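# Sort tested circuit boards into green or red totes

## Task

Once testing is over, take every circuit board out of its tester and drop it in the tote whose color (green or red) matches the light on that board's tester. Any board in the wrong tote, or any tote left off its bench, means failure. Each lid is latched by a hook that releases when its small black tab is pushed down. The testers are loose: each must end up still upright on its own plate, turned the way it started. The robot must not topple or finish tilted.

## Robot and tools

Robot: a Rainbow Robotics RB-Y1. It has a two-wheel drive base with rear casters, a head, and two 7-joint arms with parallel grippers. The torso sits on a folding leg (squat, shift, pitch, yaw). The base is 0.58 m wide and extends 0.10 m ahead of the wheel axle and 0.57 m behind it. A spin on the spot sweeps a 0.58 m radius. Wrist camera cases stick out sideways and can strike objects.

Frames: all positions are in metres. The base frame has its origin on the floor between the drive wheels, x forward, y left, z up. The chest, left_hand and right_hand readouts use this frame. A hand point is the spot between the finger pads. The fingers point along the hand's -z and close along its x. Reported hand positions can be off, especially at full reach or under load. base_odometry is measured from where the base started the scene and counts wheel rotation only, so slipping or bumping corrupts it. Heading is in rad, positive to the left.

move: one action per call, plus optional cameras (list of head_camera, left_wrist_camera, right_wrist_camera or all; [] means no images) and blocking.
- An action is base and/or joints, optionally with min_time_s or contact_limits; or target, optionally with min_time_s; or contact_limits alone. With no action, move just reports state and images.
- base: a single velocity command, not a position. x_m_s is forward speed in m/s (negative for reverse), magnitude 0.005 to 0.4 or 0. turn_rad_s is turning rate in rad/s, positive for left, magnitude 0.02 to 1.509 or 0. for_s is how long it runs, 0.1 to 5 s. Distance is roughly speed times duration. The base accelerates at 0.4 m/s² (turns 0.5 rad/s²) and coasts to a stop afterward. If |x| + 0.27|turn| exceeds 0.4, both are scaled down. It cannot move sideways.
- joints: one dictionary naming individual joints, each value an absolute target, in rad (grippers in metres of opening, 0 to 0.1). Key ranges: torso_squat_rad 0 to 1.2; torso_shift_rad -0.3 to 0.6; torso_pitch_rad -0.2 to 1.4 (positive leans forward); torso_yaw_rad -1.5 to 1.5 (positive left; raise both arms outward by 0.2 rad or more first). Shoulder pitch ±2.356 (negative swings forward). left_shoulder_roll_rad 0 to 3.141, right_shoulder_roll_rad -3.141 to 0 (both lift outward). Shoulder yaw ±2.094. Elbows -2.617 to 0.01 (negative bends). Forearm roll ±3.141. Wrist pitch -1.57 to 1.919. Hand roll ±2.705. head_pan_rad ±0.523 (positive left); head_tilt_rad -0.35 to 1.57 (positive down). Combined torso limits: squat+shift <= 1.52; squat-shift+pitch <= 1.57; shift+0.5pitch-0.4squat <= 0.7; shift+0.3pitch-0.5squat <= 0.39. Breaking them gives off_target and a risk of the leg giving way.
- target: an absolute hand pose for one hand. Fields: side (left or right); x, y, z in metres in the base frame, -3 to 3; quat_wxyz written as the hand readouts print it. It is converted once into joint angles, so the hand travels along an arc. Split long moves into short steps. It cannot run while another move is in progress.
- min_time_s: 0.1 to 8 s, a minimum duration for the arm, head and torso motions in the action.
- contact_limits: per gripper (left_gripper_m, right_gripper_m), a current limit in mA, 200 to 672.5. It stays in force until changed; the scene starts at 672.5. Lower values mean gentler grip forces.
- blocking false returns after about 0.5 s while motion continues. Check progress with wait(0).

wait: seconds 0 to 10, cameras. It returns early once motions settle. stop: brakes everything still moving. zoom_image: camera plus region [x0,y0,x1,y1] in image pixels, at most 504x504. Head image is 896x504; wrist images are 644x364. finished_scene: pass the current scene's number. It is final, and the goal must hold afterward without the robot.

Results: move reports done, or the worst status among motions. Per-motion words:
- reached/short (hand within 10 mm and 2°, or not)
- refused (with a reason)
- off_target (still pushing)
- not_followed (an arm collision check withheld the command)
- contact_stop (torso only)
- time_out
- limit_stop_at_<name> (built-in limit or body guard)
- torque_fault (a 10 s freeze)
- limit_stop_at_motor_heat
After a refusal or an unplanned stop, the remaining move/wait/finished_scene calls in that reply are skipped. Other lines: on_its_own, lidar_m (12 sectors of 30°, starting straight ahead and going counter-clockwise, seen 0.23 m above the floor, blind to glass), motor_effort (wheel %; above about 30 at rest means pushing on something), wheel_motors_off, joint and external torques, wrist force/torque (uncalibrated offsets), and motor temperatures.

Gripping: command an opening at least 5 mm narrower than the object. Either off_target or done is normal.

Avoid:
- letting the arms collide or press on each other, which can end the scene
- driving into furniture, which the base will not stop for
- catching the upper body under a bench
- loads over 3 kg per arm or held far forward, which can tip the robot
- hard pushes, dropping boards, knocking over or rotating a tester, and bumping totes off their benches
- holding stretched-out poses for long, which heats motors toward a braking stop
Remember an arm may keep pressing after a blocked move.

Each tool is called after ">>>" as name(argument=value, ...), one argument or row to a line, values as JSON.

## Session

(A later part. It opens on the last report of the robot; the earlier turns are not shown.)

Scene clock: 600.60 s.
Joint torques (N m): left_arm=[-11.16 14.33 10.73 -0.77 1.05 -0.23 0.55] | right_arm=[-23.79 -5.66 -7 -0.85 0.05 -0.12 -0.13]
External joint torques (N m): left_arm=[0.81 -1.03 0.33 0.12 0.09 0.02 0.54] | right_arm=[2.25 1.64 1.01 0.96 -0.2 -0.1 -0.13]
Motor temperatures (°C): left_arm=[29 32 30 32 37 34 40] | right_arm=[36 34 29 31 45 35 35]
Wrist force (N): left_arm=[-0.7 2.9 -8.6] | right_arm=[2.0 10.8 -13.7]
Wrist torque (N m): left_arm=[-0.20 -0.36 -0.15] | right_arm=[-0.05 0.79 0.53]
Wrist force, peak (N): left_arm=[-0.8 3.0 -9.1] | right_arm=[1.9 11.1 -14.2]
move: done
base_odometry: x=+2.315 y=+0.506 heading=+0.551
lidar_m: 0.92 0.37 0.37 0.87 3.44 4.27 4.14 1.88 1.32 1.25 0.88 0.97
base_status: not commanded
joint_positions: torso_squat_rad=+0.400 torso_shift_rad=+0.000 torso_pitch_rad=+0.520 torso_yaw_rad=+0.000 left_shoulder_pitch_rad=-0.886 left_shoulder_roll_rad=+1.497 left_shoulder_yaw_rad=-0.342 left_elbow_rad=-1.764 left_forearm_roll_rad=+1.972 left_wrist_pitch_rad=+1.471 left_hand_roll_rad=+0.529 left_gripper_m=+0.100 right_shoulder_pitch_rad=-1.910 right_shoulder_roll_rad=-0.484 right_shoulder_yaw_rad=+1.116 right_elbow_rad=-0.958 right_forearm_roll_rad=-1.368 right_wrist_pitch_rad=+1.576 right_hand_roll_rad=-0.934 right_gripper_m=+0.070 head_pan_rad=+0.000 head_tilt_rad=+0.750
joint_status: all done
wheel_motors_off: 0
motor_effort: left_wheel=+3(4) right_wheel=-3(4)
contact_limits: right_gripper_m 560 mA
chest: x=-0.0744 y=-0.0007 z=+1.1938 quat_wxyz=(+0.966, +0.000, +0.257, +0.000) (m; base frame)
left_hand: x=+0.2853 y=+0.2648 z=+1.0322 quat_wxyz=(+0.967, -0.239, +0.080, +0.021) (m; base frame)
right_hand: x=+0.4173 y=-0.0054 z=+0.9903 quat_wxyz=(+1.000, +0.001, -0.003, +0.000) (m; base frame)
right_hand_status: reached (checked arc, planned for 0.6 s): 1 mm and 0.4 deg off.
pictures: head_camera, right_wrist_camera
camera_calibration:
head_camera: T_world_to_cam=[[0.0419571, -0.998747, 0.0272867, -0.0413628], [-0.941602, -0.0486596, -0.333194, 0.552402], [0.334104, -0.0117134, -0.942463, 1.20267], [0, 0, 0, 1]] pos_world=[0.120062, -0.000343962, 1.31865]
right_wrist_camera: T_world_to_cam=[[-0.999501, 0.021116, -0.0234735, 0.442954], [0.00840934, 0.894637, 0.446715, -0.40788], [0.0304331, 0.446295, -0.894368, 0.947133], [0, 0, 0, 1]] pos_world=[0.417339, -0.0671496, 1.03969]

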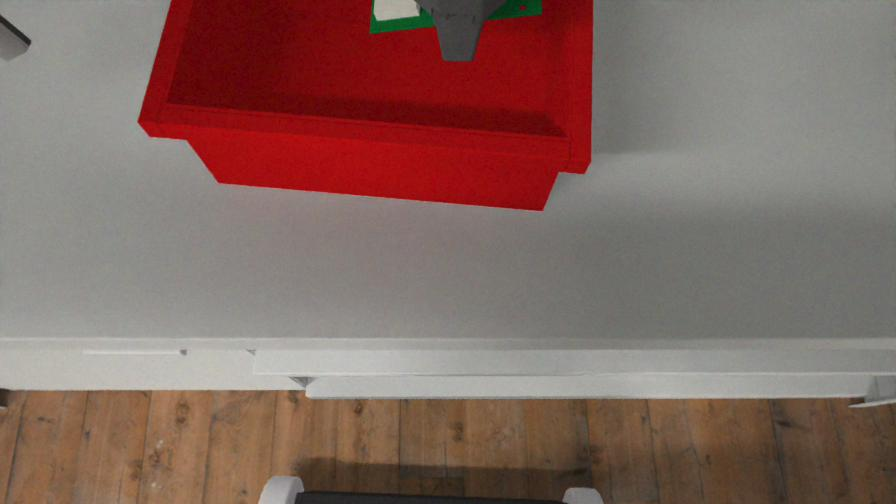

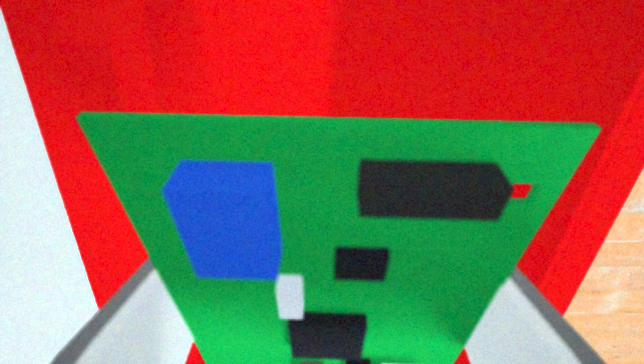

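>>> move(
  target={"side":"right","x":0.418,"y":-0.005,"z":0.925,"quat_wxyz":[1,0,0,0]},
  cameras=["right_wrist_camera"],
  min_time_s=1.2,
)

>>> move(
  target={"side":"right","x":0.418,"y":-0.005,"z":0.903,"quat_wxyz":[1,0,0,0]},
  cameras=[],
  min_time_s=1,
)

>>> move(
  target={"side":"right","x":0.418,"y":-0.005,"z":0.893,"quat_wxyz":[1,0,0,0]},
  cameras=["head_camera","right_wrist_camera"],
  min_time_s=1,
)

Scene clock: 609.37 s.
Joint torques (N m): left_arm=[-11.04 14.17 10.61 -0.84 1.07 -0.2 0.5] | right_arm=[-22.59 -4.47 -5.71 -0.95 0.3 -0.28 0.24]
External joint torques (N m): left_arm=[0.93 -1.19 0.21 0.06 0.11 0.05 0.49] | right_arm=[3.34 2.22 1.25 1.09 0.05 -0.27 0.24]
Motor temperatures (°C): left_arm=[29 32 30 32 37 34 40] | right_arm=[36 34 29 31 45 35 35]
Wrist force (N): left_arm=[-0.8 2.7 -8.5] | right_arm=[2.3 11.0 -13.6]
Wrist torque (N m): left_arm=[-0.19 -0.38 -0.15] | right_arm=[-0.09 0.84 0.50]
Wrist force, peak (N): left_arm=[-1.1 3.0 -8.8] | right_arm=[2.1 10.9 -14.0]
move: done
base_odometry: x=+2.315 y=+0.506 heading=+0.551
lidar_m: 0.92 0.37 0.37 0.87 3.45 4.28 4.13 1.88 1.33 1.25 0.88 0.97
base_status: not commanded
joint_positions: torso_squat_rad=+0.400 torso_shift_rad=+0.000 torso_pitch_rad=+0.520 torso_yaw_rad=+0.000 left_shoulder_pitch_rad=-0.886 left_shoulder_roll_rad=+1.497 left_shoulder_yaw_rad=-0.342 left_elbow_rad=-1.764 left_forearm_roll_rad=+1.972 left_wrist_pitch_rad=+1.471 left_hand_roll_rad=+0.529 left_gripper_m=+0.100 right_shoulder_pitch_rad=-1.825 right_shoulder_roll_rad=-0.398 right_shoulder_yaw_rad=+1.159 right_elbow_rad=-0.822 right_forearm_roll_rad=-1.319 right_wrist_pitch_rad=+1.452 right_hand_roll_rad=-0.867 right_gripper_m=+0.070 head_pan_rad=+0.000 head_tilt_rad=+0.750
joint_status: all done
wheel_motors_off: 0
motor_effort: left_wheel=+2(5) right_wheel=-3(4)
contact_limits: right_gripper_m 560 mA
chest: x=-0.0744 y=-0.0007 z=+1.1938 quat_wxyz=(+0.966, +0.000, +0.257, +0.000) (m; base frame)
left_hand: x=+0.2853 y=+0.2648 z=+1.0322 quat_wxyz=(+0.967, -0.239, +0.080, +0.021) (m; base frame)
right_hand: x=+0.4182 y=-0.0050 z=+0.9254 quat_wxyz=(+1.000, +0.000, -0.001, +0.000) (m; base frame)
right_hand_status: reached (checked arc, planned for 1.2 s): 0 mm and 0.1 deg off.
pictures: right_wrist_camera
camera_calibration:
right_wrist_camera: T_world_to_cam=[[-0.999622, 0.0205681, -0.0182421, 0.437465], [0.0103127, 0.895616, 0.444708, -0.378144], [0.0254847, 0.444352, -0.89549, 0.891967], [0, 0, 0, 1]] pos_world=[0.418468, -0.0666733, 0.974892]

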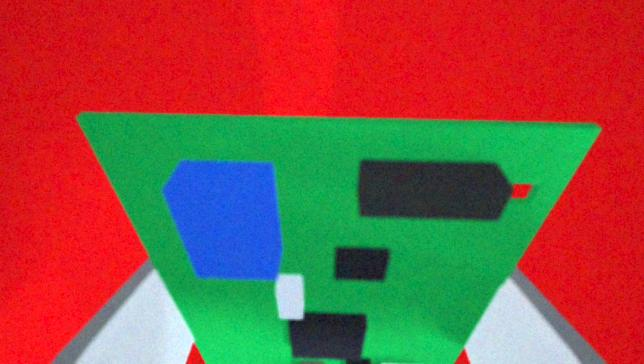

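Scene clock: 610.70 s.
Joint torques (N m): left_arm=[-11.1 14.47 10.47 -0.75 1.03 -0.22 0.47] | right_arm=[-22.53 -4.18 -4.88 -0.86 0.33 -0.32 0.26]
External joint torques (N m): left_arm=[0.87 -0.89 0.07 0.14 0.07 0.03 0.47] | right_arm=[3.31 2.25 1.52 1.21 0.08 -0.3 0.26]
Motor temperatures (°C): left_arm=[29 32 30 32 37 34 40] | right_arm=[36 34 29 31 45 35 35]
Wrist force (N): left_arm=[-1.1 3.0 -8.6] | right_arm=[2.2 10.9 -13.2]
Wrist torque (N m): left_arm=[-0.22 -0.40 -0.15] | right_arm=[-0.07 0.83 0.52]
Wrist force, peak (N): left_arm=[-0.9 3.1 -8.8] | right_arm=[1.8 10.9 -13.7]
move: done
base_odometry: x=+2.315 y=+0.506 heading=+0.551
lidar_m: 0.91 0.36 0.36 0.87 3.44 4.28 4.13 1.88 1.32 1.25 0.88 0.96
base_status: not commanded
joint_positions: torso_squat_rad=+0.400 torso_shift_rad=+0.000 torso_pitch_rad=+0.520 torso_yaw_rad=+0.000 left_shoulder_pitch_rad=-0.886 left_shoulder_roll_rad=+1.497 left_shoulder_yaw_rad=-0.342 left_elbow_rad=-1.764 left_forearm_roll_rad=+1.972 left_wrist_pitch_rad=+1.471 left_hand_roll_rad=+0.529 left_gripper_m=+0.100 right_shoulder_pitch_rad=-1.799 right_shoulder_roll_rad=-0.359 right_shoulder_yaw_rad=+1.172 right_elbow_rad=-0.753 right_forearm_roll_rad=-1.305 right_wrist_pitch_rad=+1.406 right_hand_roll_rad=-0.834 right_gripper_m=+0.070 head_pan_rad=+0.000 head_tilt_rad=+0.750
joint_status: all done
wheel_motors_off: 0
motor_effort: left_wheel=+4(4) right_wheel=-4(5)
contact_limits: right_gripper_m 560 mA
chest: x=-0.0744 y=-0.0007 z=+1.1938 quat_wxyz=(+0.966, +0.000, +0.257, +0.000) (m; base frame)
left_hand: x=+0.2853 y=+0.2648 z=+1.0322 quat_wxyz=(+0.967, -0.239, +0.080, +0.021) (m; base frame)
right_hand: x=+0.4182 y=-0.0050 z=+0.9035 quat_wxyz=(+1.000, +0.000, -0.001, +0.000) (m; base frame)
right_hand_status: reached (checked arc, planned for 1.0 s): 1 mm and 0.1 deg off.
pictures: none
No camera images: "cameras" was empty.

Scene clock: 612.13 s.
Joint torques (N m): left_arm=[-11.11 14.38 10.91 -0.87 1.12 -0.23 0.5] | right_arm=[-22.13 -3.79 -4.52 -1.07 0.33 -0.37 0.33]
External joint torques (N m): left_arm=[0.87 -0.98 0.51 0.02 0.16 0.01 0.5] | right_arm=[3.65 2.51 1.6 1 0.08 -0.35 0.33]
Motor temperatures (°C): left_arm=[29 32 30 32 37 34 40] | right_arm=[36 34 29 31 45 35 35]
Wrist force (N): left_arm=[-1.0 3.0 -8.6] | right_arm=[1.8 10.8 -13.4]
Wrist torque (N m): left_arm=[-0.23 -0.37 -0.15] | right_arm=[-0.05 0.77 0.52]
Wrist force, peak (N): left_arm=[-0.4 3.1 -9.2] | right_arm=[-7.0 11.6 35.8]
move: done
base_odometry: x=+2.315 y=+0.506 heading=+0.551
lidar_m: 0.91 0.37 0.37 0.88 3.44 4.27 4.13 1.88 1.32 1.25 0.88 0.97
base_status: not commanded
joint_positions: torso_squat_rad=+0.400 torso_shift_rad=+0.000 torso_pitch_rad=+0.520 torso_yaw_rad=+0.000 left_shoulder_pitch_rad=-0.886 left_shoulder_roll_rad=+1.497 left_shoulder_yaw_rad=-0.342 left_elbow_rad=-1.764 left_forearm_roll_rad=+1.972 left_wrist_pitch_rad=+1.471 left_hand_roll_rad=+0.529 left_gripper_m=+0.100 right_shoulder_pitch_rad=-1.788 right_shoulder_roll_rad=-0.341 right_shoulder_yaw_rad=+1.177 right_elbow_rad=-0.721 right_forearm_roll_rad=-1.300 right_wrist_pitch_rad=+1.384 right_hand_roll_rad=-0.819 right_gripper_m=+0.070 head_pan_rad=+0.000 head_tilt_rad=+0.750
joint_status: all done
wheel_motors_off: 0
motor_effort: left_wheel=+3(8) right_wheel=-3(6)
contact_limits: right_gripper_m 560 mA
chest: x=-0.0744 y=-0.0007 z=+1.1938 quat_wxyz=(+0.966, +0.000, +0.257, +0.000) (m; base frame)
left_hand: x=+0.2853 y=+0.2648 z=+1.0322 quat_wxyz=(+0.967, -0.239, +0.080, +0.021) (m; base frame)
right_hand: x=+0.4180 y=-0.0052 z=+0.8938 quat_wxyz=(+1.000, +0.000, -0.001, +0.000) (m; base frame)
right_hand_status: reached (checked arc, planned for 1.0 s): 1 mm and 0.1 deg off.
pictures: head_camera, right_wrist_camera
camera_calibration:
head_camera: T_world_to_cam=[[0.0419561, -0.998747, 0.0272935, -0.0413704], [-0.941592, -0.0486613, -0.33322, 0.552425], [0.334131, -0.0117187, -0.942454, 1.20267], [0, 0, 0, 1]] pos_world=[0.120047, -0.000343159, 1.31867]
right_wrist_camera: T_world_to_cam=[[-0.999616, 0.020455, -0.0187099, 0.437088], [0.010009, 0.895717, 0.444511, -0.363593], [0.0258512, 0.444153, -0.895578, 0.863659], [0, 0, 0, 1]] pos_world=[0.418233, -0.0668615, 0.943273]

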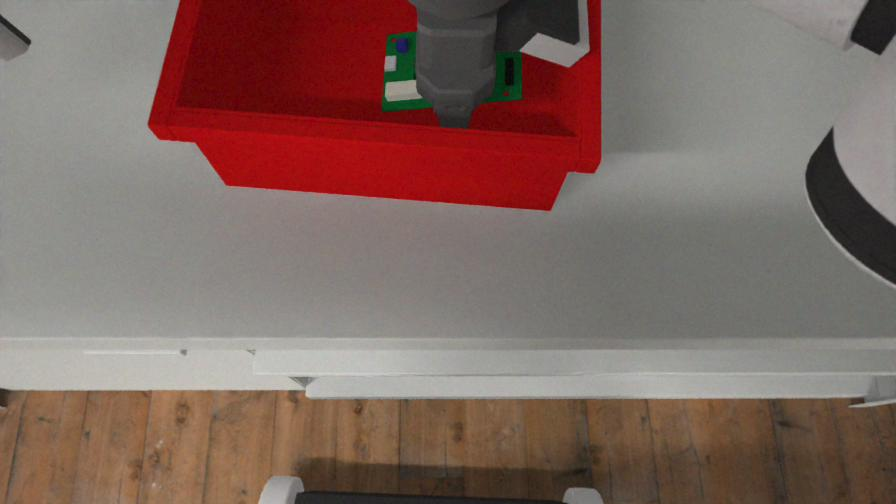

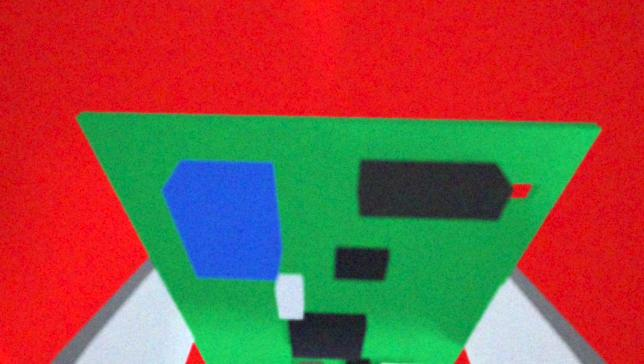

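>>> move(
  target={"side":"right","x":0.418,"y":0.015,"z":0.893,"quat_wxyz":[1,0,0,0]},
  cameras=["head_camera"],
  min_time_s=1,
)

>>> move(
  target={"side":"right","x":0.418,"y":0.015,"z":0.884,"quat_wxyz":[1,0,0,0]},
  cameras=[],
  min_time_s=1,
)

>>> move(
  target={"side":"right","x":0.418,"y":0.015,"z":0.877,"quat_wxyz":[1,0,0,0]},
  cameras=["right_wrist_camera"],
  min_time_s=1,
)

Scene clock: 624.60 s.
Joint torques (N m): left_arm=[-11.2 14.21 10.73 -0.84 1.06 -0.23 0.42] | right_arm=[-24.94 -4.08 -6.19 -0.76 -0.17 -0.33 0.34]
External joint torques (N m): left_arm=[0.77 -1.15 0.33 0.05 0.1 0.01 0.42] | right_arm=[0.93 1.97 -1.23 1.25 -0.42 -0.3 0.34]
Motor temperatures (°C): left_arm=[29 32 30 32 37 34 40] | right_arm=[36 34 29 31 45 35 35]
Wrist force (N): left_arm=[-0.8 3.0 -8.6] | right_arm=[2.3 11.1 -13.4]
Wrist torque (N m): left_arm=[-0.22 -0.35 -0.14] | right_arm=[-0.11 0.84 0.52]
Wrist force, peak (N): left_arm=[-0.9 3.0 -8.9] | right_arm=[2.2 11.1 -13.7]
move: done
base_odometry: x=+2.315 y=+0.506 heading=+0.551
lidar_m: 0.92 0.36 0.36 0.87 3.44 4.28 4.13 1.86 1.32 1.25 0.87 0.97
base_status: not commanded
joint_positions: torso_squat_rad=+0.400 torso_shift_rad=+0.000 torso_pitch_rad=+0.520 torso_yaw_rad=+0.000 left_shoulder_pitch_rad=-0.886 left_shoulder_roll_rad=+1.497 left_shoulder_yaw_rad=-0.342 left_elbow_rad=-1.764 left_forearm_roll_rad=+1.972 left_wrist_pitch_rad=+1.471 left_hand_roll_rad=+0.529 left_gripper_m=+0.100 right_shoulder_pitch_rad=-1.825 right_shoulder_roll_rad=-0.242 right_shoulder_yaw_rad=+1.173 right_elbow_rad=-0.572 right_forearm_roll_rad=-1.303 right_wrist_pitch_rad=+1.369 right_hand_roll_rad=-0.777 right_gripper_m=+0.070 head_pan_rad=+0.000 head_tilt_rad=+0.750
joint_status: all done
wheel_motors_off: 0
motor_effort: left_wheel=+3(5) right_wheel=-4(6)
contact_limits: right_gripper_m 560 mA
chest: x=-0.0744 y=-0.0007 z=+1.1938 quat_wxyz=(+0.966, +0.000, +0.257, +0.000) (m; base frame)
left_hand: x=+0.2853 y=+0.2648 z=+1.0322 quat_wxyz=(+0.967, -0.239, +0.080, +0.021) (m; base frame)
right_hand: x=+0.4178 y=+0.0146 z=+0.8931 quat_wxyz=(+1.000, +0.001, -0.002, +0.000) (m; base frame)
right_hand_status: reached (checked arc, planned for 1.0 s): 0 mm and 0.2 deg off.
pictures: head_camera
camera_calibration:
head_camera: T_world_to_cam=[[0.0419562, -0.998747, 0.0272931, -0.0413702], [-0.941595, -0.0486612, -0.333214, 0.552423], [0.334124, -0.0117187, -0.942456, 1.20267], [0, 0, 0, 1]] pos_world=[0.120054, -0.000343149, 1.31866]

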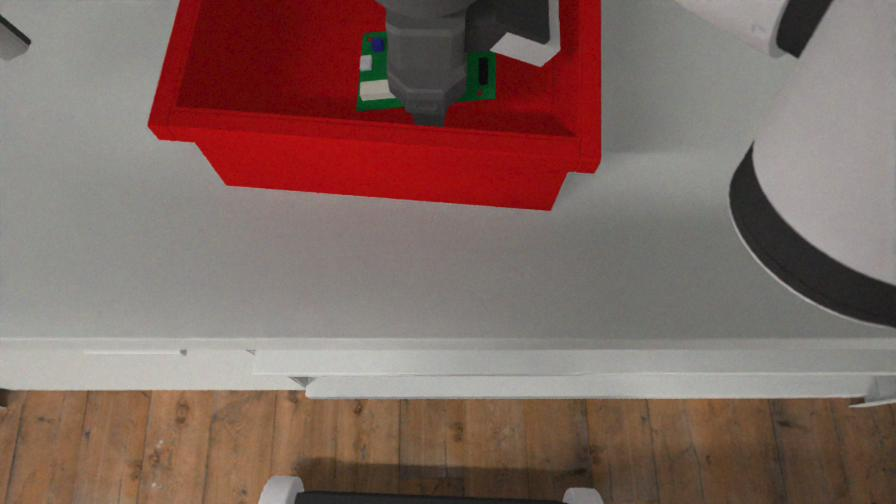

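Scene clock: 625.93 s.
Joint torques (N m): left_arm=[-11.21 14.47 10.61 -0.72 1.11 -0.32 0.44] | right_arm=[-22.24 -3.61 -3.53 -0.74 0.37 -0.38 0.28]
External joint torques (N m): left_arm=[0.76 -0.89 0.21 0.18 0.15 -0.08 0.43] | right_arm=[3.57 2.31 0.97 1.24 0.11 -0.35 0.28]
Motor temperatures (°C): left_arm=[29 32 30 32 37 34 40] | right_arm=[36 34 29 31 45 35 35]
Wrist force (N): left_arm=[-0.8 2.6 -8.5] | right_arm=[2.2 10.8 -13.5]
Wrist torque (N m): left_arm=[-0.18 -0.36 -0.14] | right_arm=[-0.05 0.82 0.52]
Wrist force, peak (N): left_arm=[-0.7 3.1 -8.7] | right_arm=[2.2 11.2 -13.6]
move: done
base_odometry: x=+2.315 y=+0.506 heading=+0.551
lidar_m: 0.92 0.37 0.36 0.88 3.45 4.28 4.13 1.88 1.32 1.25 0.88 0.97
base_status: not commanded
joint_positions: torso_squat_rad=+0.400 torso_shift_rad=+0.000 torso_pitch_rad=+0.520 torso_yaw_rad=+0.000 left_shoulder_pitch_rad=-0.886 left_shoulder_roll_rad=+1.497 left_shoulder_yaw_rad=-0.342 left_elbow_rad=-1.764 left_forearm_roll_rad=+1.972 left_wrist_pitch_rad=+1.471 left_hand_roll_rad=+0.529 left_gripper_m=+0.100 right_shoulder_pitch_rad=-1.820 right_shoulder_roll_rad=-0.215 right_shoulder_yaw_rad=+1.174 right_elbow_rad=-0.518 right_forearm_roll_rad=-1.301 right_wrist_pitch_rad=+1.347 right_hand_roll_rad=-0.751 right_gripper_m=+0.070 head_pan_rad=+0.000 head_tilt_rad=+0.750
joint_status: all done
wheel_motors_off: 0
motor_effort: left_wheel=+2(4) right_wheel=-4(5)
contact_limits: right_gripper_m 560 mA
chest: x=-0.0744 y=-0.0007 z=+1.1938 quat_wxyz=(+0.966, +0.000, +0.257, +0.000) (m; base frame)
left_hand: x=+0.2853 y=+0.2648 z=+1.0322 quat_wxyz=(+0.967, -0.239, +0.080, +0.021) (m; base frame)
right_hand: x=+0.4179 y=+0.0147 z=+0.8847 quat_wxyz=(+1.000, +0.001, -0.002, +0.000) (m; base frame)
right_hand_status: reached (checked arc, planned for 1.0 s): 1 mm and 0.2 deg off.
pictures: none
No camera images: "cameras" was empty.

Scene clock: 627.27 s.
Joint torques (N m): left_arm=[-11.08 14.15 10.41 -0.8 1.05 -0.25 0.47] | right_arm=[-22.08 -3.4 -3 -0.79 0.29 -0.33 0.32]
External joint torques (N m): left_arm=[0.9 -1.21 0.01 0.1 0.09 -0.01 0.47] | right_arm=[3.66 2.41 1.02 1.15 0.04 -0.3 0.32]
Motor temperatures (°C): left_arm=[29 32 30 32 37 34 40] | right_arm=[36 34 29 31 45 35 35]
Wrist force (N): left_arm=[-0.8 2.9 -8.7] | right_arm=[2.0 10.7 -13.5]
Wrist torque (N m): left_arm=[-0.23 -0.36 -0.15] | right_arm=[-0.05 0.80 0.52]
Wrist force, peak (N): left_arm=[-0.8 3.2 -9.1] | right_arm=[2.2 10.8 -13.8]
move: done
base_odometry: x=+2.315 y=+0.506 heading=+0.551
lidar_m: 0.92 0.37 0.37 0.88 3.44 4.28 4.13 1.88 1.32 1.25 0.88 0.96
base_status: not commanded
joint_positions: torso_squat_rad=+0.400 torso_shift_rad=+0.000 torso_pitch_rad=+0.520 torso_yaw_rad=+0.000 left_shoulder_pitch_rad=-0.886 left_shoulder_roll_rad=+1.497 left_shoulder_yaw_rad=-0.342 left_elbow_rad=-1.764 left_forearm_roll_rad=+1.972 left_wrist_pitch_rad=+1.471 left_hand_roll_rad=+0.529 left_gripper_m=+0.100 right_shoulder_pitch_rad=-1.817 right_shoulder_roll_rad=-0.188 right_shoulder_yaw_rad=+1.174 right_elbow_rad=-0.463 right_forearm_roll_rad=-1.301 right_wrist_pitch_rad=+1.328 right_hand_roll_rad=-0.723 right_gripper_m=+0.070 head_pan_rad=+0.000 head_tilt_rad=+0.750
joint_status: all done
wheel_motors_off: 0
motor_effort: left_wheel=+4(4) right_wheel=-4(5)
contact_limits: right_gripper_m 560 mA
chest: x=-0.0744 y=-0.0007 z=+1.1938 quat_wxyz=(+0.966, +0.000, +0.257, +0.000) (m; base frame)
left_hand: x=+0.2853 y=+0.2648 z=+1.0322 quat_wxyz=(+0.967, -0.239, +0.080, +0.021) (m; base frame)
right_hand: x=+0.4179 y=+0.0147 z=+0.8777 quat_wxyz=(+1.000, +0.001, -0.002, +0.000) (m; base frame)
right_hand_status: reached (checked arc, planned for 1.0 s): 1 mm and 0.3 deg off.
pictures: right_wrist_camera
camera_calibration:
right_wrist_camera: T_world_to_cam=[[-0.99956, 0.0206223, -0.0213348, 0.438587], [0.00895961, 0.895213, 0.445548, -0.374702], [0.0282874, 0.445161, -0.895004, 0.838864], [0, 0, 0, 1]] pos_world=[0.418022, -0.0470362, 0.927092]

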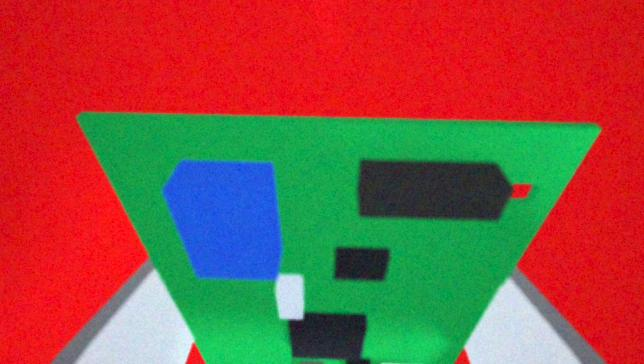

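>>> move(
  target={"side":"right","x":0.418,"y":0.013,"z":0.871,"quat_wxyz":[1,0,0,0]},
  cameras=[],
  min_time_s=1,
)

>>> move(
  target={"side":"right","x":0.418,"y":0.011,"z":0.865,"quat_wxyz":[1,0,0,0]},
  cameras=["head_camera","right_wrist_camera"],
  min_time_s=1,
)

Scene clock: 633.83 s.
Joint torques (N m): left_arm=[-11.26 14.42 10.6 -0.72 1.08 -0.28 0.46] | right_arm=[-22.05 -3.62 -4.29 -0.75 -0.3 -0.33 0.35]
External joint torques (N m): left_arm=[0.71 -0.94 0.2 0.17 0.12 -0.04 0.46] | right_arm=[3.63 2.1 -0.65 1.14 -0.56 -0.3 0.35]
Motor temperatures (°C): left_arm=[29 32 30 32 37 34 40] | right_arm=[36 34 29 31 45 35 35]
Wrist force (N): left_arm=[-0.7 2.9 -8.5] | right_arm=[2.0 10.7 -13.6]
Wrist torque (N m): left_arm=[-0.22 -0.35 -0.16] | right_arm=[-0.04 0.80 0.52]
Wrist force, peak (N): left_arm=[-0.8 2.9 -8.9] | right_arm=[2.1 10.9 -13.9]
move: done
base_odometry: x=+2.315 y=+0.506 heading=+0.551
lidar_m: 0.92 0.36 0.36 0.87 3.46 4.27 4.13 1.88 1.32 1.25 0.88 0.96
base_status: not commanded
joint_positions: torso_squat_rad=+0.400 torso_shift_rad=+0.000 torso_pitch_rad=+0.520 torso_yaw_rad=+0.000 left_shoulder_pitch_rad=-0.886 left_shoulder_roll_rad=+1.497 left_shoulder_yaw_rad=-0.342 left_elbow_rad=-1.764 left_forearm_roll_rad=+1.972 left_wrist_pitch_rad=+1.471 left_hand_roll_rad=+0.529 left_gripper_m=+0.100 right_shoulder_pitch_rad=-1.813 right_shoulder_roll_rad=-0.170 right_shoulder_yaw_rad=+1.174 right_elbow_rad=-0.419 right_forearm_roll_rad=-1.302 right_wrist_pitch_rad=+1.312 right_hand_roll_rad=-0.697 right_gripper_m=+0.070 head_pan_rad=+0.000 head_tilt_rad=+0.750
joint_status: all done
wheel_motors_off: 0
motor_effort: left_wheel=+2(5) right_wheel=-4(5)
contact_limits: right_gripper_m 560 mA
chest: x=-0.0744 y=-0.0007 z=+1.1938 quat_wxyz=(+0.966, +0.000, +0.257, +0.000) (m; base frame)
left_hand: x=+0.2853 y=+0.2648 z=+1.0322 quat_wxyz=(+0.967, -0.239, +0.080, +0.021) (m; base frame)
right_hand: x=+0.4180 y=+0.0126 z=+0.8716 quat_wxyz=(+1.000, +0.000, -0.002, +0.000) (m; base frame)
right_hand_status: reached (checked arc, planned for 1.0 s): 1 mm and 0.2 deg off.
pictures: none
No camera images: "cameras" was empty.

Scene clock: 635.17 s.
Joint torques (N m): left_arm=[-11.07 14.32 10.72 -0.78 1.1 -0.19 0.55] | right_arm=[-21.8 -3.24 -4.5 -0.66 -0.31 -0.39 0.38]
External joint torques (N m): left_arm=[0.9 -1.04 0.32 0.11 0.14 0.06 0.55] | right_arm=[3.8 2.4 -1.21 1.19 -0.56 -0.36 0.38]
Motor temperatures (°C): left_arm=[29 32 30 32 37 34 40] | right_arm=[36 34 29 31 45 35 35]
Wrist force (N): left_arm=[-0.8 3.0 -8.5] | right_arm=[2.1 10.8 -13.4]
Wrist torque (N m): left_arm=[-0.21 -0.36 -0.16] | right_arm=[-0.08 0.81 0.51]
Wrist force, peak (N): left_arm=[-1.0 3.1 -8.9] | right_arm=[2.1 11.1 -13.6]
move: done
base_odometry: x=+2.315 y=+0.506 heading=+0.551
lidar_m: 0.91 0.37 0.37 0.87 3.45 4.27 4.12 1.87 1.32 1.25 0.87 0.96
base_status: not commanded
joint_positions: torso_squat_rad=+0.400 torso_shift_rad=+0.000 torso_pitch_rad=+0.520 torso_yaw_rad=+0.000 left_shoulder_pitch_rad=-0.886 left_shoulder_roll_rad=+1.497 left_shoulder_yaw_rad=-0.342 left_elbow_rad=-1.764 left_forearm_roll_rad=+1.972 left_wrist_pitch_rad=+1.471 left_hand_roll_rad=+0.529 left_gripper_m=+0.100 right_shoulder_pitch_rad=-1.808 right_shoulder_roll_rad=-0.152 right_shoulder_yaw_rad=+1.174 right_elbow_rad=-0.378 right_forearm_roll_rad=-1.303 right_wrist_pitch_rad=+1.295 right_hand_roll_rad=-0.673 right_gripper_m=+0.070 head_pan_rad=+0.000 head_tilt_rad=+0.750
joint_status: all done
wheel_motors_off: 0
motor_effort: left_wheel=+2(4) right_wheel=-4(5)
contact_limits: right_gripper_m 560 mA
chest: x=-0.0744 y=-0.0007 z=+1.1938 quat_wxyz=(+0.966, +0.000, +0.257, +0.000) (m; base frame)
left_hand: x=+0.2853 y=+0.2648 z=+1.0322 quat_wxyz=(+0.967, -0.239, +0.080, +0.021) (m; base frame)
right_hand: x=+0.4180 y=+0.0106 z=+0.8656 quat_wxyz=(+1.000, +0.000, -0.002, +0.000) (m; base frame)
right_hand_status: reached (checked arc, planned for 1.0 s): 1 mm and 0.2 deg off.
pictures: head_camera, right_wrist_camera
camera_calibration:
head_camera: T_world_to_cam=[[0.0419563, -0.998747, 0.027293, -0.04137], [-0.941595, -0.0486612, -0.333214, 0.552423], [0.334124, -0.0117186, -0.942456, 1.20267], [0, 0, 0, 1]] pos_world=[0.120055, -0.000343115, 1.31866]
right_wrist_camera: T_world_to_cam=[[-0.99957, 0.0203616, -0.0211094, 0.438378], [0.00884716, 0.895542, 0.44489, -0.36507], [0.027963, 0.444511, -0.895337, 0.83025], [0, 0, 0, 1]] pos_world=[0.418203, -0.0510464, 0.915022]

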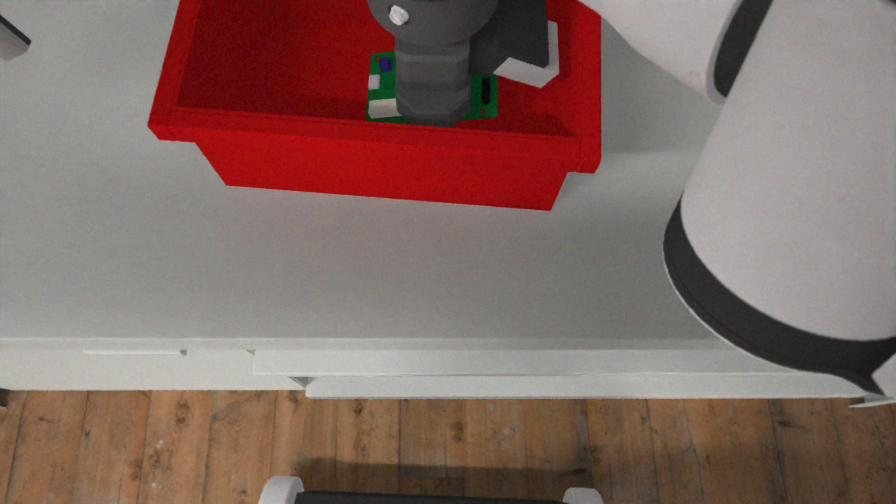

